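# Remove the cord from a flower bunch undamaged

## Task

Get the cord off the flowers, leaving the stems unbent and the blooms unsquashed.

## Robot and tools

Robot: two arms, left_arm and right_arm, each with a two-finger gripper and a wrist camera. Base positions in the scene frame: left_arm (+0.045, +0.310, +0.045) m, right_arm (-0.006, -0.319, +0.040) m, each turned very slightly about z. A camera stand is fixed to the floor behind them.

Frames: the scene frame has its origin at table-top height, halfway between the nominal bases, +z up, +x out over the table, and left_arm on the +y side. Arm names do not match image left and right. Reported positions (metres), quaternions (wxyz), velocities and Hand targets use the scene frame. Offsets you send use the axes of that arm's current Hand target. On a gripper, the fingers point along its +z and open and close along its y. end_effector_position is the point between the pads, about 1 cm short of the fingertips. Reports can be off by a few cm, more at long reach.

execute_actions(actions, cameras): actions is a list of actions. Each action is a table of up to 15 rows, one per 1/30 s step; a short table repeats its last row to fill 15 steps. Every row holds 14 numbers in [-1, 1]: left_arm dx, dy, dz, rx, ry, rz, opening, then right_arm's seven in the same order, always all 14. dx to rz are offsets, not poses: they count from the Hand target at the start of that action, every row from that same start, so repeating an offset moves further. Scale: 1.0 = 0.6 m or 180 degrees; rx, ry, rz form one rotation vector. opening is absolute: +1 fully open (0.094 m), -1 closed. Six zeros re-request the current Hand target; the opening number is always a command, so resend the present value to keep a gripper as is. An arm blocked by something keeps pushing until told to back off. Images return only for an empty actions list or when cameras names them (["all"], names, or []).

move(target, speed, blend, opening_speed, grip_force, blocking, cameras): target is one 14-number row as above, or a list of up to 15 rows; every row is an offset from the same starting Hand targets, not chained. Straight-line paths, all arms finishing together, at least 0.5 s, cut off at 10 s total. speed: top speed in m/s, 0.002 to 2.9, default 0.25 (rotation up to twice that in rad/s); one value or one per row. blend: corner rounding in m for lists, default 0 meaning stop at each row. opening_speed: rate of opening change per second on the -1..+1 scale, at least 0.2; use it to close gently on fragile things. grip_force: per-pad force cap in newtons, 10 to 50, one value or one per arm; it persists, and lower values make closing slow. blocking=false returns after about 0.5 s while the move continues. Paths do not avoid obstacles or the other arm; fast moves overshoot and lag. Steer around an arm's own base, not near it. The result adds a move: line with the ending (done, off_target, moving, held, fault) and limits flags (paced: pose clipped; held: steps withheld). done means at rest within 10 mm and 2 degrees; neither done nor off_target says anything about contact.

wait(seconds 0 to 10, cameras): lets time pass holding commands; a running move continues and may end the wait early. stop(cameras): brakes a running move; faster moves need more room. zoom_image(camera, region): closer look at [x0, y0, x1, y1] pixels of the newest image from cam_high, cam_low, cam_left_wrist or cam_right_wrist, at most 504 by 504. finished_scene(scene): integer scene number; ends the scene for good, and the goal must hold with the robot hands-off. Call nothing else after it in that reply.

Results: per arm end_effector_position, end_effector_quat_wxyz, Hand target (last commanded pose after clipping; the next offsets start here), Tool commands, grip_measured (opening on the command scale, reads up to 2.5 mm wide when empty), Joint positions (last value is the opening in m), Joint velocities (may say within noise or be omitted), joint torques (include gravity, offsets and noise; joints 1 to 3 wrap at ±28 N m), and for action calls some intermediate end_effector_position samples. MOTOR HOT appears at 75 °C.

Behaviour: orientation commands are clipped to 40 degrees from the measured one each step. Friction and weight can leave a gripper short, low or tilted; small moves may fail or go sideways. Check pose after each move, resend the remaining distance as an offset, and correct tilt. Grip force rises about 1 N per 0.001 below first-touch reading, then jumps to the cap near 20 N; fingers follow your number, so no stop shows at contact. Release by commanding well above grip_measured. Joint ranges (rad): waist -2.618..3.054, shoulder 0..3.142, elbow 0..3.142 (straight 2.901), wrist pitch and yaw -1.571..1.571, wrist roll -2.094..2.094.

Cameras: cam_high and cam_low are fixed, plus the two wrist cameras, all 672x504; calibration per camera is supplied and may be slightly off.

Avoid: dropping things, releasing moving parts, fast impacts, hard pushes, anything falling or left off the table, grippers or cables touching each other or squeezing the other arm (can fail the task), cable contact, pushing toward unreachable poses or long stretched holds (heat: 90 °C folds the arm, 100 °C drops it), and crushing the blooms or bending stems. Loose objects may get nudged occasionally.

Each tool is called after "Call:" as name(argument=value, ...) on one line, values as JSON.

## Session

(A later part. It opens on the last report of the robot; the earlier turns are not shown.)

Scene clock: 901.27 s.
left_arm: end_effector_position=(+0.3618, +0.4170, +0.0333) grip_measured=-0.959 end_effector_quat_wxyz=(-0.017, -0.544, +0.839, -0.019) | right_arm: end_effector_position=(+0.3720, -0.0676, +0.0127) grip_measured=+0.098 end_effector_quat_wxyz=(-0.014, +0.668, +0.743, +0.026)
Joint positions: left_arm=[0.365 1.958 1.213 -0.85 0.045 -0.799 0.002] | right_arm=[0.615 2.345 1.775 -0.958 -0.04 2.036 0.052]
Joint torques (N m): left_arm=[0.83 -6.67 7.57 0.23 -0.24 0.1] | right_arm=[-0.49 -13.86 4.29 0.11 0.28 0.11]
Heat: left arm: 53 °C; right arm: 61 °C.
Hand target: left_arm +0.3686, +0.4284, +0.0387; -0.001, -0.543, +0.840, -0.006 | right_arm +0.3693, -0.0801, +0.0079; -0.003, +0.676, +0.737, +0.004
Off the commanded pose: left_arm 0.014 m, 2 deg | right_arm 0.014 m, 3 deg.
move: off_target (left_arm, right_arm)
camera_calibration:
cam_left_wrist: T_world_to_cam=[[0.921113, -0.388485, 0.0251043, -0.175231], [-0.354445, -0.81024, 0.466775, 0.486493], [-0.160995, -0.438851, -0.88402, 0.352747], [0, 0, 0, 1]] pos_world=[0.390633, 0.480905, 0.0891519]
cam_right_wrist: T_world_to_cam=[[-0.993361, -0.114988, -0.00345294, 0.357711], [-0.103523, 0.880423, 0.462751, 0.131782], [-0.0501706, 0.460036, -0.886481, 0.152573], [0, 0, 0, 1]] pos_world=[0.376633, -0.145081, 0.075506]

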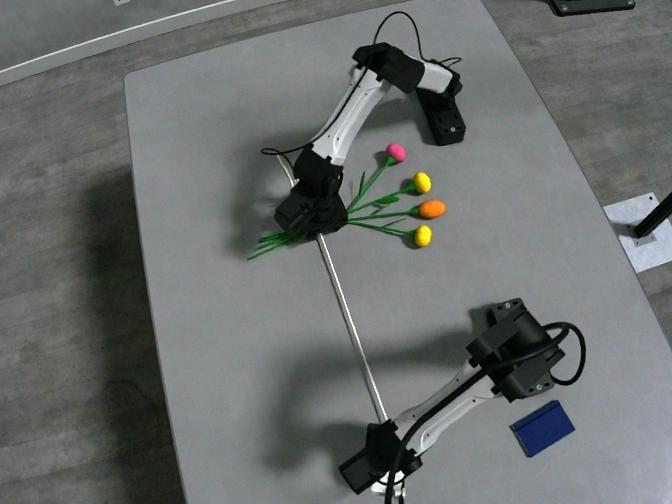

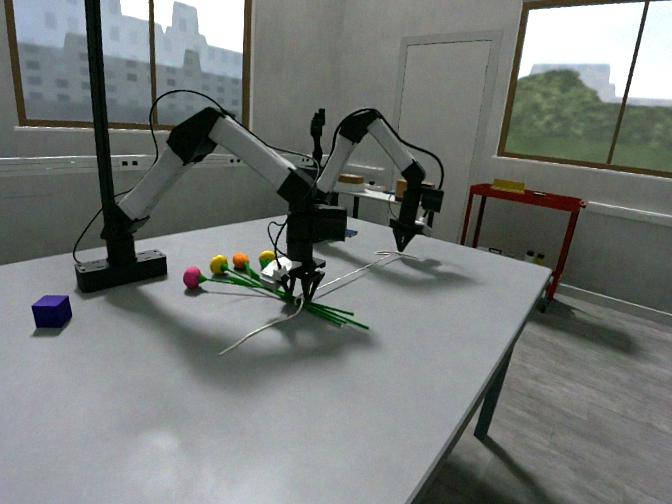

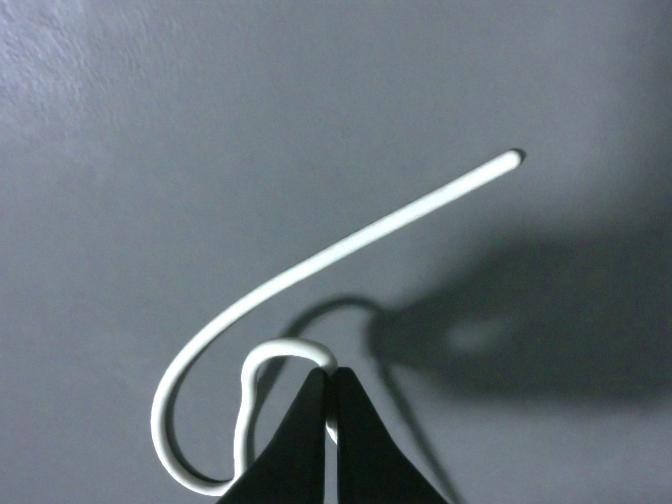

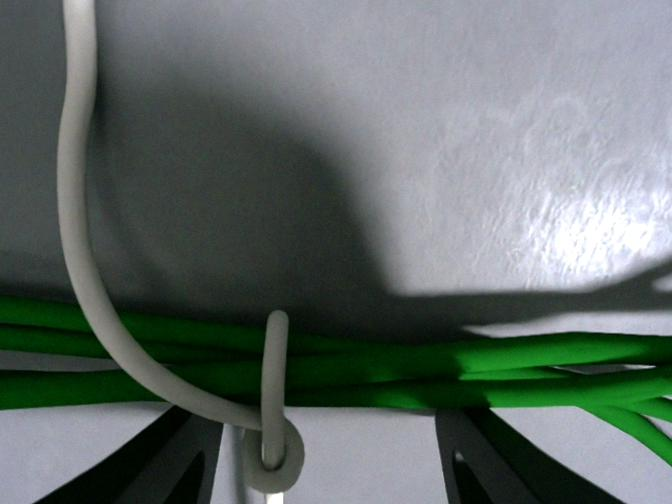

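Call:
move(target=[-0.28197, 0.14503, -0.01667, 0, 0, 0, -1.0, 0, 0, 0, 0, 0, 0, 0.1], speed=0.12, cameras=["all"])

Call:
zoom_image(camera="cam_low", region=[220, 230, 420, 370])

Scene clock: 911.70 s.
left_arm: end_effector_position=(+0.3567, +0.6081, +0.0441) grip_measured=-0.959 end_effector_quat_wxyz=(-0.007, -0.545, +0.838, -0.019) | right_arm: end_effector_position=(+0.3723, -0.0686, +0.0126) grip_measured=+0.098 end_effector_quat_wxyz=(-0.011, +0.668, +0.743, +0.025)
Joint positions: left_arm=[0.792 2.288 1.784 -1.089 0.034 -0.375 0.002] | right_arm=[0.615 2.345 1.775 -0.959 -0.035 2.036 0.052]
Joint torques (N m): left_arm=[0.9 -8.34 8.42 0.24 -0.1 0.23] | right_arm=[-0.51 -13.81 4.31 0.11 0.22 0.11]
Heat: left arm: 53 °C; right arm: 61 °C.
Hand target: left_arm +0.3585, +0.6184, +0.0466; -0.001, -0.543, +0.840, -0.006 | right_arm +0.3693, -0.0801, +0.0079; -0.003, +0.676, +0.737, +0.004
Off the commanded pose: left_arm 0.011 m, 2 deg | right_arm 0.013 m, 3 deg.
move: off_target (left_arm, right_arm)
camera_calibration:
cam_left_wrist: T_world_to_cam=[[0.921591, -0.386613, 0.034659, -0.0983652], [-0.359512, -0.816489, 0.45177, 0.640835], [-0.146362, -0.428808, -0.891461, 0.434353], [0, 0, 0, 1]] pos_world=[0.384613, 0.671459, 0.101108]
cam_right_wrist: T_world_to_cam=[[-0.993378, -0.114788, -0.00495504, 0.357977], [-0.10431, 0.882947, 0.457739, 0.133314], [-0.0481678, 0.455224, -0.889073, 0.151913], [0, 0, 0, 1]] pos_world=[0.37683, -0.145772, 0.0758125]

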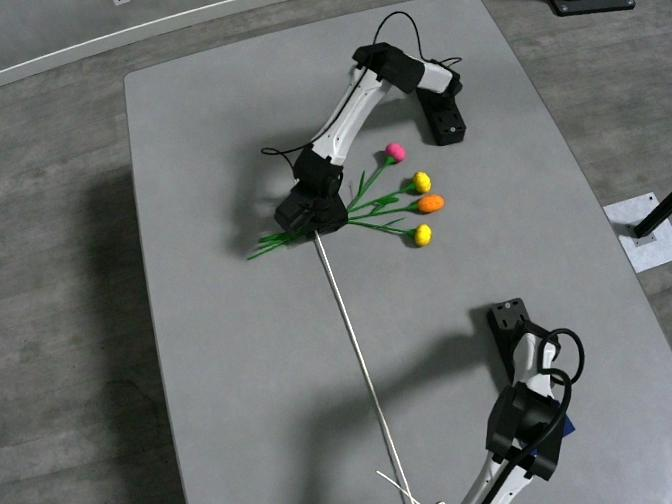

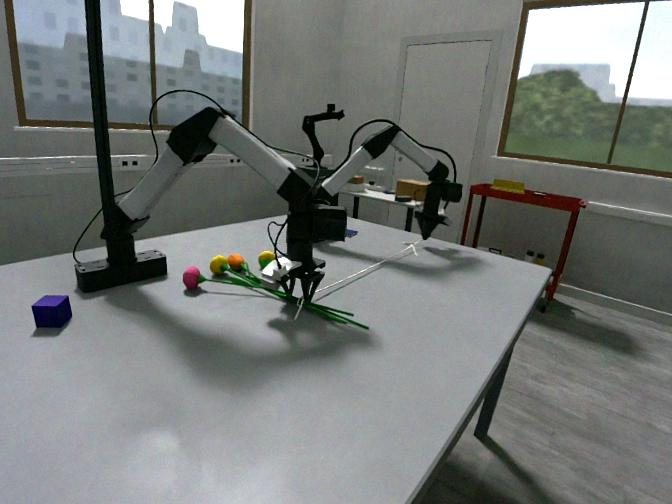

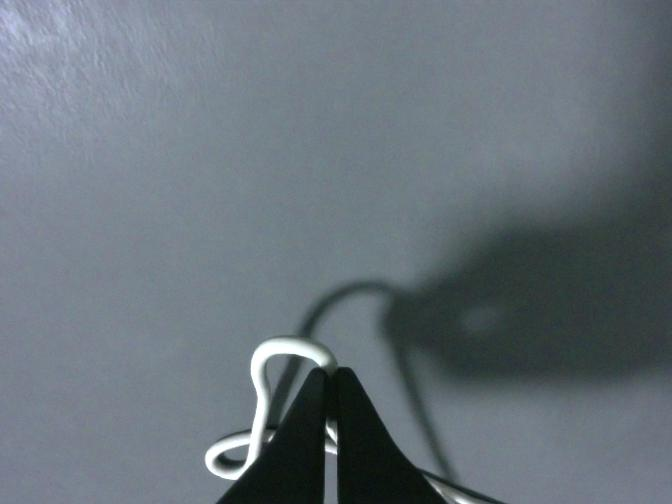

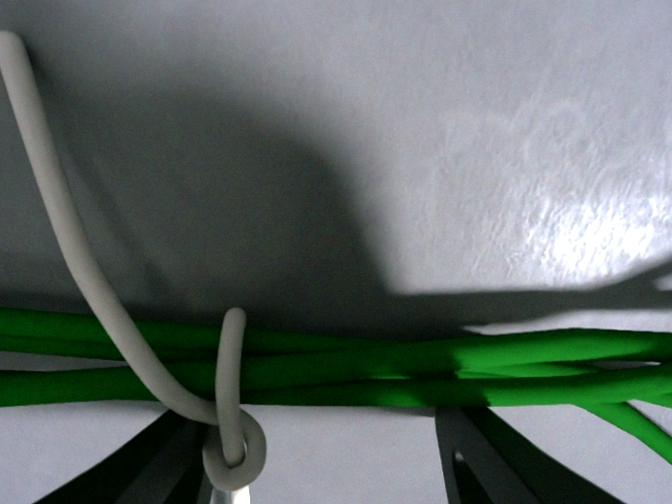

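Scaled by 2.520 from the camera's 672x504 image, which has a finer 960x720 frame.

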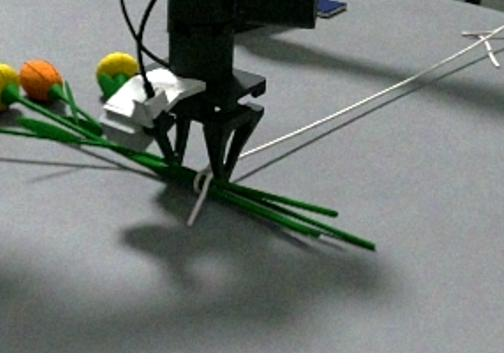

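Call:
move(target=[[0.01824, -0.0082, 0.05667, 0, 0, 0, -1.0, 0, 0, 0, 0, 0, 0, 0.1], [0.01824, -0.0082, 0.05667, 0, 0, 0, 0.2, 0, 0, 0, 0, 0, 0, 0.1], [0.01824, -0.0082, -0.05, 0, 0, 0, 0.2, 0, 0, 0, 0, 0, 0, 0.1], [0.54663, -0.28137, -0.05, 0, 0, 0, 0.2, 0, 0, 0, 0, 0, 0, 0.1]], speed=[0.1, 0.1, 0.15, 0.3], blend=[0, 0, 0.02, 0], cameras=["all"])

Scene clock: 932.90 s.
left_arm: end_effector_position=(+0.3635, +0.2498, +0.0673) grip_measured=+0.198 end_effector_quat_wxyz=(-0.026, -0.538, +0.842, +0.008) | right_arm: end_effector_position=(+0.3718, -0.0710, +0.0125) grip_measured=+0.098 end_effector_quat_wxyz=(-0.007, +0.669, +0.743, +0.020)
Joint positions: left_arm=[-0.159 1.887 1.263 -0.995 0.023 -1.31 0.056] | right_arm=[0.615 2.345 1.775 -0.966 -0.024 2.036 0.052]
Joint torques (N m): left_arm=[0.42 -7.91 8.24 0.21 -0.03 0.02] | right_arm=[-0.49 -13.82 4.34 0.17 0.13 0.12]
Heat: left arm: 55 °C; right arm: 62 °C.
Hand target: left_arm +0.3779, +0.2504, +0.0806; -0.001, -0.543, +0.840, -0.006 | right_arm +0.3693, -0.0802, +0.0079; -0.003, +0.676, +0.737, +0.004
Off the commanded pose: left_arm 0.020 m, 3 deg | right_arm 0.010 m, 2 deg.
move: off_target (left_arm)
camera_calibration:
cam_left_wrist: T_world_to_cam=[[0.915188, -0.40192, -0.0298643, -0.233343], [-0.346283, -0.822082, 0.451961, 0.336772], [-0.206203, -0.403288, -0.891538, 0.317676], [0, 0, 0, 1]] pos_world=[0.395676, 0.311185, 0.124043]
cam_right_wrist: T_world_to_cam=[[-0.993424, -0.114445, -0.0032253, 0.357239], [-0.103818, 0.888582, 0.446816, 0.13572], [-0.04827, 0.444212, -0.89462, 0.152268], [0, 0, 0, 1]] pos_world=[0.37633, -0.147353, 0.0767322]

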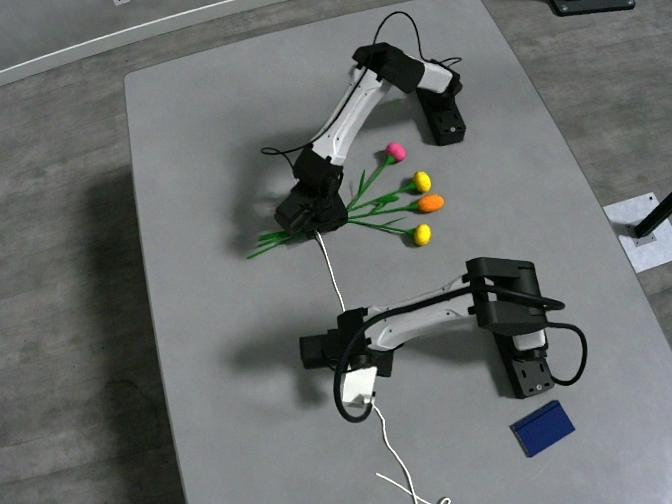

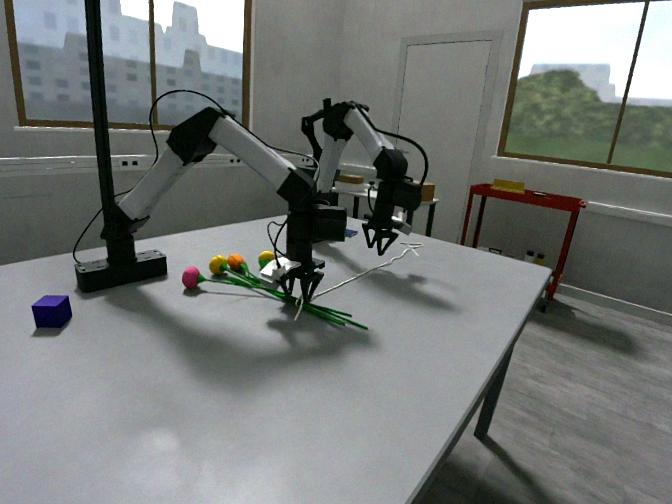

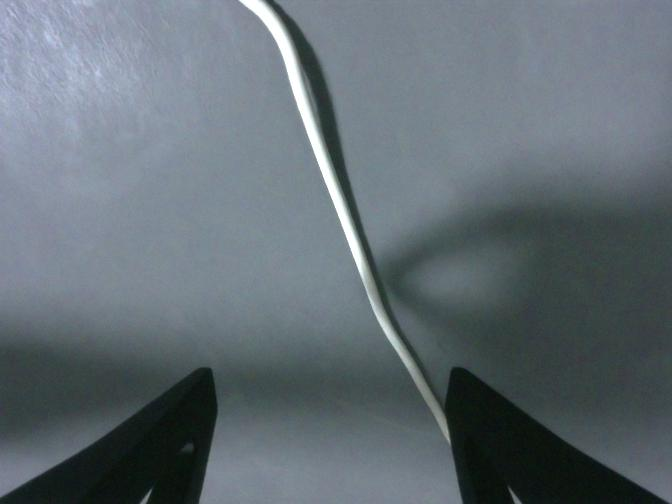

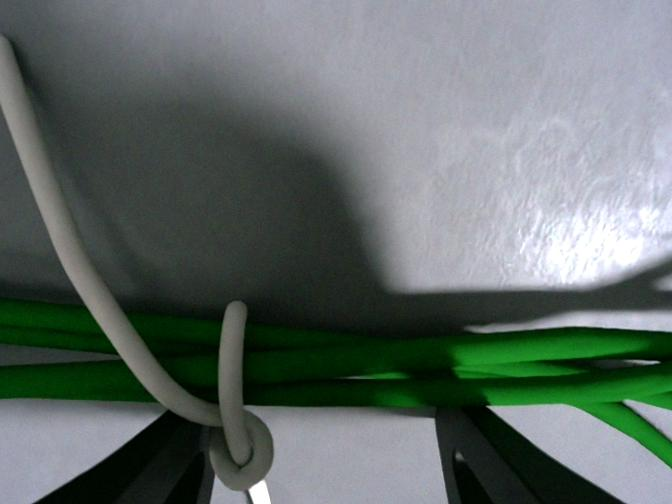

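Call:
move(target=[[0, 0, 0.1143, 0, 0, 0, 0.2, 0, 0, 0, 0, 0, 0, 0.1], [0, 0, 0.1143, 0, 0, 0, -1.0, 0, 0, 0, 0, 0, 0, 0.1], [-0.37317, 0.18603, 0.05833, 0, 0, 0, -1.0, 0, 0, 0, 0, 0, 0, 0.1]], speed=[0.1, 0.1, 0.12], cameras=["all"])

Scene clock: 948.37 s.
left_arm: end_effector_position=(+0.3634, +0.4943, +0.0404) grip_measured=-0.960 end_effector_quat_wxyz=(-0.006, -0.546, +0.838, -0.012) | right_arm: end_effector_position=(+0.3714, -0.0709, +0.0125) grip_measured=+0.098 end_effector_quat_wxyz=(-0.008, +0.668, +0.743, +0.020)
Joint positions: left_arm=[0.552 2.048 1.379 -0.912 0.025 -0.618 0.002] | right_arm=[0.615 2.345 1.775 -0.967 -0.025 2.036 0.052]
Joint torques (N m): left_arm=[0.18 -6.79 7.77 0.16 -0.02 0.14] | right_arm=[-0.53 -13.78 4.3 0.19 0.13 0.13]
Heat: left arm: 54 °C; right arm: 63 °C.
Hand target: left_arm +0.3681, +0.4999, +0.0428; -0.001, -0.543, +0.840, -0.006 | right_arm +0.3693, -0.0802, +0.0079; -0.003, +0.676, +0.737, +0.004
Off the commanded pose: left_arm 0.008 m, 1 deg | right_arm 0.011 m, 2 deg.
move: off_target (right_arm)
camera_calibration:
cam_left_wrist: T_world_to_cam=[[0.922931, -0.384083, 0.0260576, -0.149761], [-0.355145, -0.823361, 0.442661, 0.554188], [-0.148564, -0.417799, -0.896311, 0.378752], [0, 0, 0, 1]] pos_world=[0.391305, 0.557019, 0.0980647]
cam_right_wrist: T_world_to_cam=[[-0.993376, -0.114891, -0.00189471, 0.356769], [-0.103616, 0.888519, 0.446988, 0.135546], [-0.0496714, 0.444224, -0.894538, 0.152643], [0, 0, 0, 1]] pos_world=[0.376032, -0.147254, 0.0766334]

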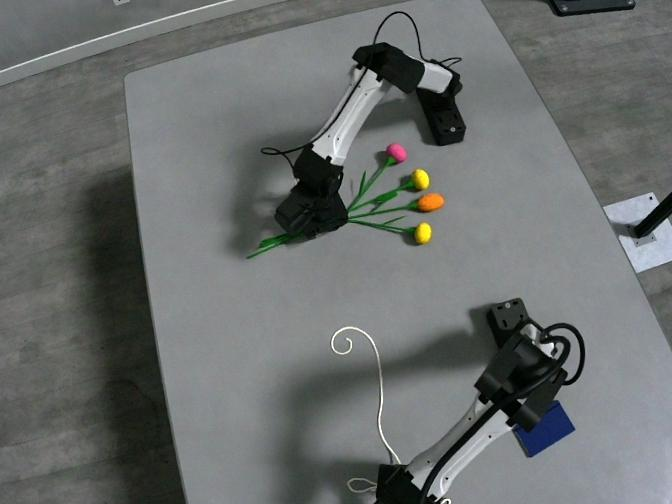

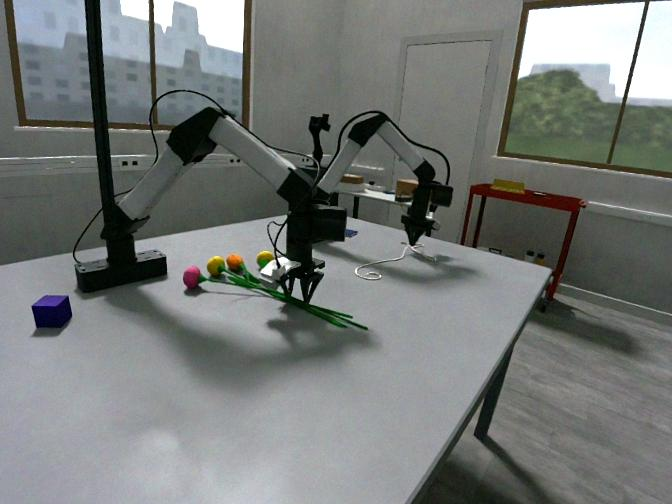

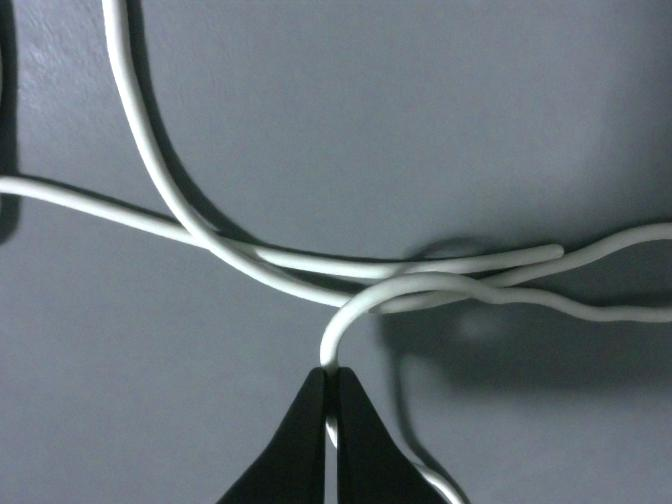

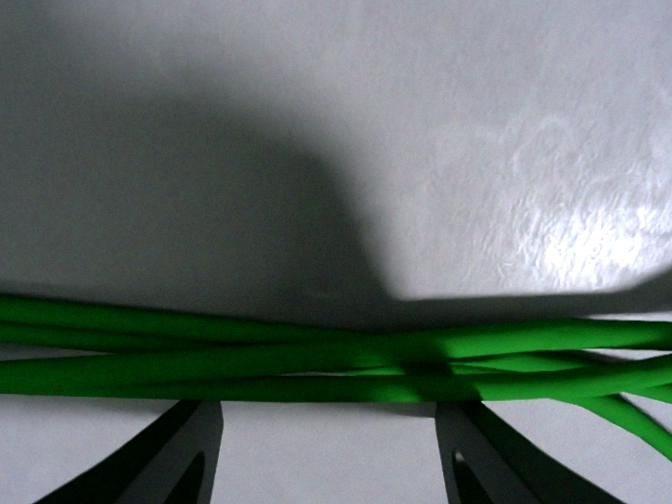

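Call:
move(target=[[0, 0, 0.05, 0, 0, 0, -1.0, 0, 0, -0.1333, 0, 0, 0, 0.1], [0, 0, 0.05, 0, 0, 0, 0.2, 0, 0, -0.2, 0, 0, 0, 0.1], [0, 0, -0.1667, 0, 0, 0, 0.2, -0.1837, -0.3, -0.3, 0, 0, 0, 0.1]], speed=[0.12, 0.12, 0.2], cameras=["all"])

Call:
zoom_image(camera="cam_high", region=[220, 120, 460, 290])

Call:
zoom_image(camera="cam_low", region=[170, 230, 420, 370])

Scene clock: 964.00 s.
left_arm: end_effector_position=(+0.3636, +0.4944, +0.1205) grip_measured=+0.198 end_effector_quat_wxyz=(-0.032, -0.545, +0.838, -0.011) | right_arm: end_effector_position=(+0.2025, -0.2022, +0.1863) grip_measured=+0.098 end_effector_quat_wxyz=(-0.006, +0.678, +0.735, +0.010)
Joint positions: left_arm=[0.552 2.014 1.658 -1.278 0.024 -0.615 0.056] | right_arm=[0.541 1.434 1.272 -1.394 -0.017 1.985 0.052]
Joint torques (N m): left_arm=[0.42 -10.89 8.12 0.11 -0.02 0.16] | right_arm=[-0.38 -6.98 4.3 0.21 0.05 -0.16]
Heat: left arm: 54 °C; right arm: 64 °C.
Hand target: left_arm +0.3676, +0.5010, +0.1429; -0.001, -0.543, +0.840, -0.006 | right_arm +0.1994, -0.2073, +0.1865; -0.003, +0.676, +0.737, +0.004
Off the commanded pose: left_arm 0.024 m, 4 deg | right_arm 0.006 m, 1 deg.
move: off_target (left_arm)
camera_calibration:
cam_left_wrist: T_world_to_cam=[[0.922218, -0.386632, -0.00551446, -0.146624], [-0.336716, -0.810004, 0.480121, 0.501008], [-0.190097, -0.440919, -0.877185, 0.474841], [0, 0, 0, 1]] pos_world=[0.394182, 0.558495, 0.17517]
cam_right_wrist: T_world_to_cam=[[-0.995852, -0.090264, 0.011497, 0.177215], [-0.0764275, 0.898308, 0.432669, 0.156094], [-0.0493823, 0.429995, -0.90148, 0.356465], [0, 0, 0, 1]] pos_world=[0.206013, -0.277503, 0.251771]

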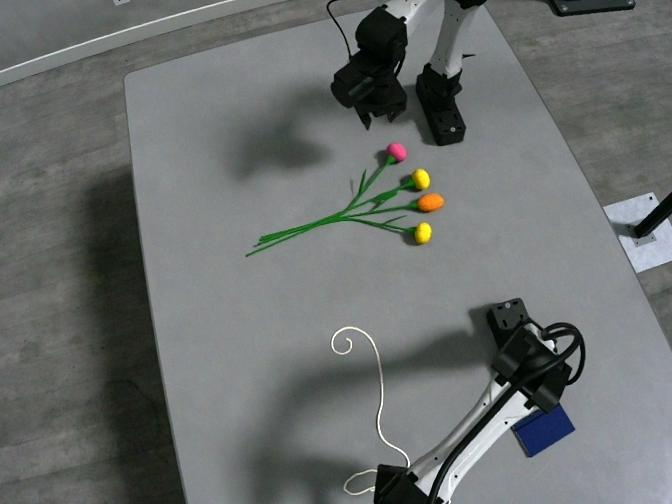

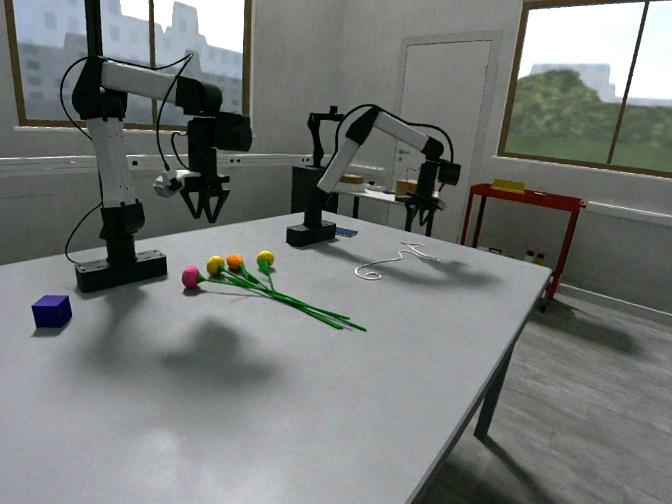

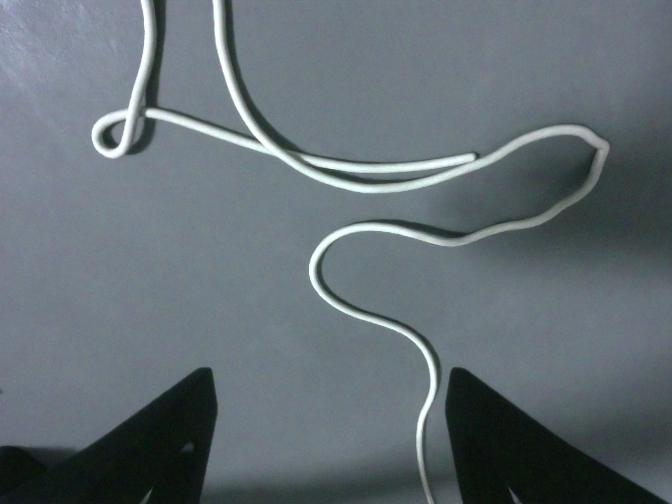

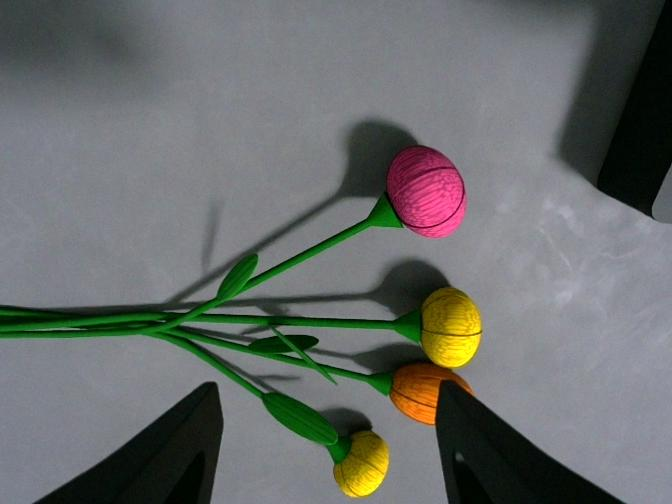

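Scaled by 2.100 from the camera's 672x504 image, which has a finer 960x720 frame.

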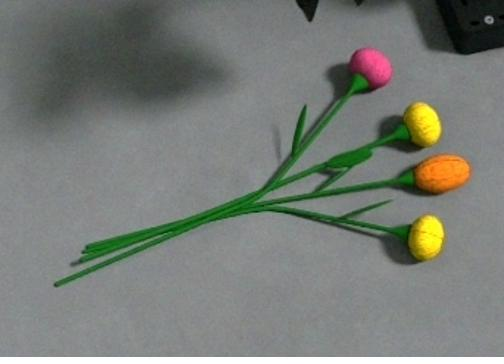

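Scaled by 2.016 from the camera's 672x504 image, which has a finer 960x720 frame.

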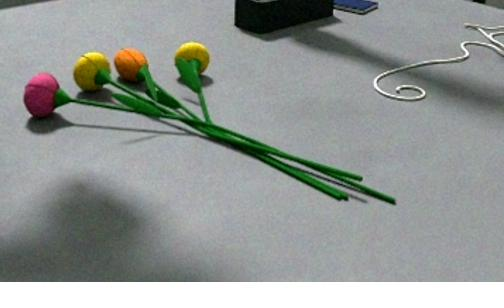

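Call:
move(target=[0.48028, 0.05305, -0.09117, 0, 0, 0, 0.2, 0, 0, 0, 0, 0, 0, 0.1], speed=0.25, cameras=["cam_high"])

Scene clock: 972.87 s.
left_arm: end_effector_position=(+0.2220, +0.2498, +0.1963) grip_measured=+0.198 end_effector_quat_wxyz=(-0.010, -0.542, +0.840, -0.007) | right_arm: end_effector_position=(+0.2025, -0.2022, +0.1863) grip_measured=+0.098 end_effector_quat_wxyz=(-0.006, +0.678, +0.735, +0.010)
Joint positions: left_arm=[-0.288 1.252 1.15 -1.471 0.024 -1.448 0.056] | right_arm=[0.541 1.434 1.272 -1.394 -0.017 1.985 0.052]
Joint torques (N m): left_arm=[-0.46 -3.37 6 0.16 -0.06 0.04] | right_arm=[-0.36 -7.01 4.26 0.2 0.04 -0.13]
Heat: left arm: 57 °C; right arm: 63 °C.
Hand target: left_arm +0.2203, +0.2518, +0.1997; -0.001, -0.543, +0.840, -0.006 | right_arm +0.1994, -0.2073, +0.1865; -0.003, +0.676, +0.737, +0.004
Off the commanded pose: left_arm 0.004 m, 1 deg | right_arm 0.006 m, 1 deg.
move: done
Images, in order (width x height): cam_high 672x504.

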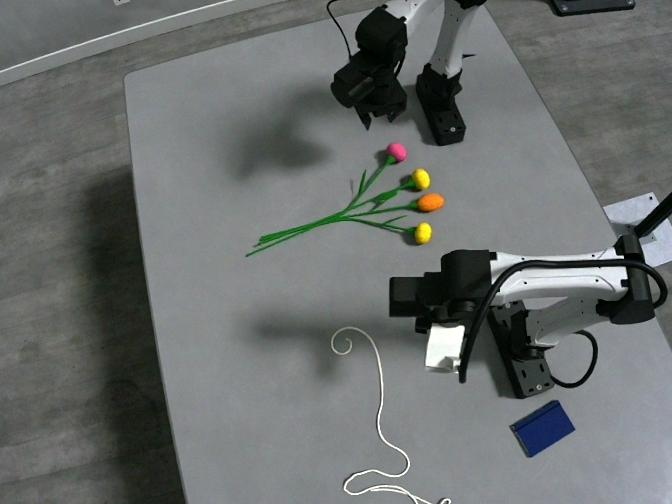

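Call:
wait(seconds=5, cameras=["cam_high", "cam_right_wrist", "cam_left_wrist"])

Scene clock: 1300.83 s.
left_arm: end_effector_position=(+0.2220, +0.2498, +0.1963) grip_measured=+0.198 end_effector_quat_wxyz=(-0.010, -0.542, +0.840, -0.007) | right_arm: end_effector_position=(+0.2025, -0.2022, +0.1863) grip_measured=+0.098 end_effector_quat_wxyz=(-0.006, +0.678, +0.735, +0.010)
Joint positions: left_arm=[-0.288 1.252 1.15 -1.471 0.024 -1.449 0.056] | right_arm=[0.541 1.434 1.272 -1.394 -0.017 1.985 0.052]
Joint torques (N m): left_arm=[-0.47 -3.36 5.98 0.17 -0.07 0.02] | right_arm=[-0.42 -7.08 4.21 0.21 0.06 -0.12]
Heat: left arm: 46 °C; right arm: 51 °C.
Hand target: left_arm +0.2203, +0.2518, +0.1997; -0.001, -0.543, +0.840, -0.006 | right_arm +0.1994, -0.2073, +0.1865; -0.003, +0.676, +0.737, +0.004
Tool commands: left_gripper/opening=+0.2 right_gripper/opening=+0.1
Off the commanded pose: left_arm 0.004 m, 1 deg | right_arm 0.006 m, 1 deg.
wait: 5.00 s; at rest from the start
camera_calibration:
cam_left_wrist: T_world_to_cam=[[0.919347, -0.393227, 0.0131617, -0.11163], [-0.357732, -0.821498, 0.444037, 0.233403], [-0.163795, -0.412932, -0.895912, 0.397389], [0, 0, 0, 1]] pos_world=[0.251213, 0.311939, 0.253855]
cam_right_wrist: T_world_to_cam=[[-0.995815, -0.0906721, 0.0114096, 0.177117], [-0.0768328, 0.89827, 0.432675, 0.156166], [-0.0494805, 0.429988, -0.901478, 0.356483], [0, 0, 0, 1]] pos_world=[0.206013, -0.277503, 0.251771]
Images, in order (width x height): cam_high 672x504, cam_left_wrist 672x504, cam_right_wrist 672x504.

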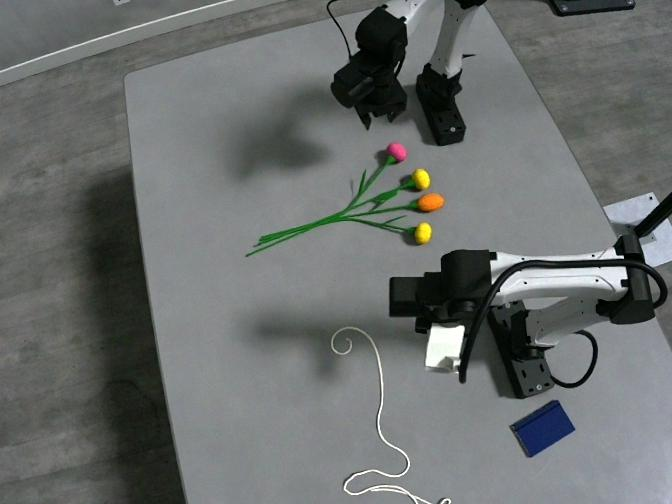

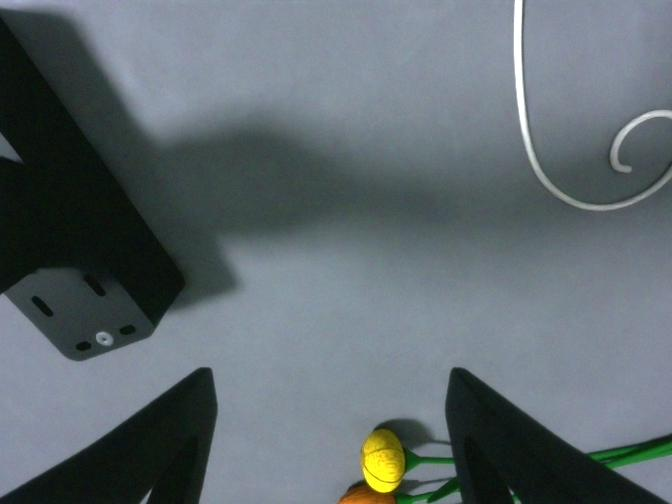

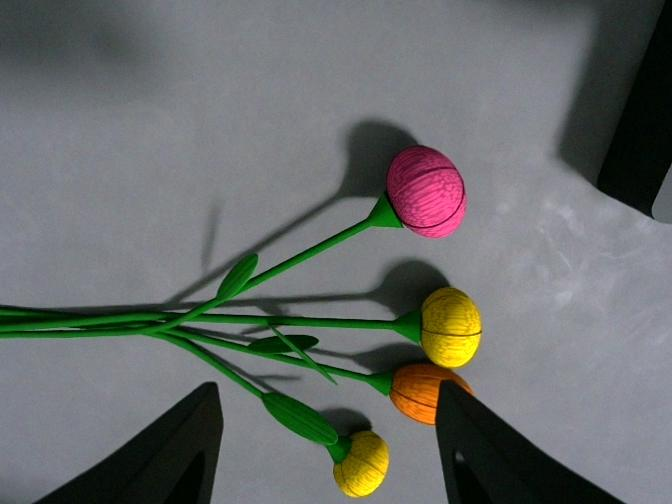

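Call:
finished_scene(scene=1)

The scene is finished: the task was done.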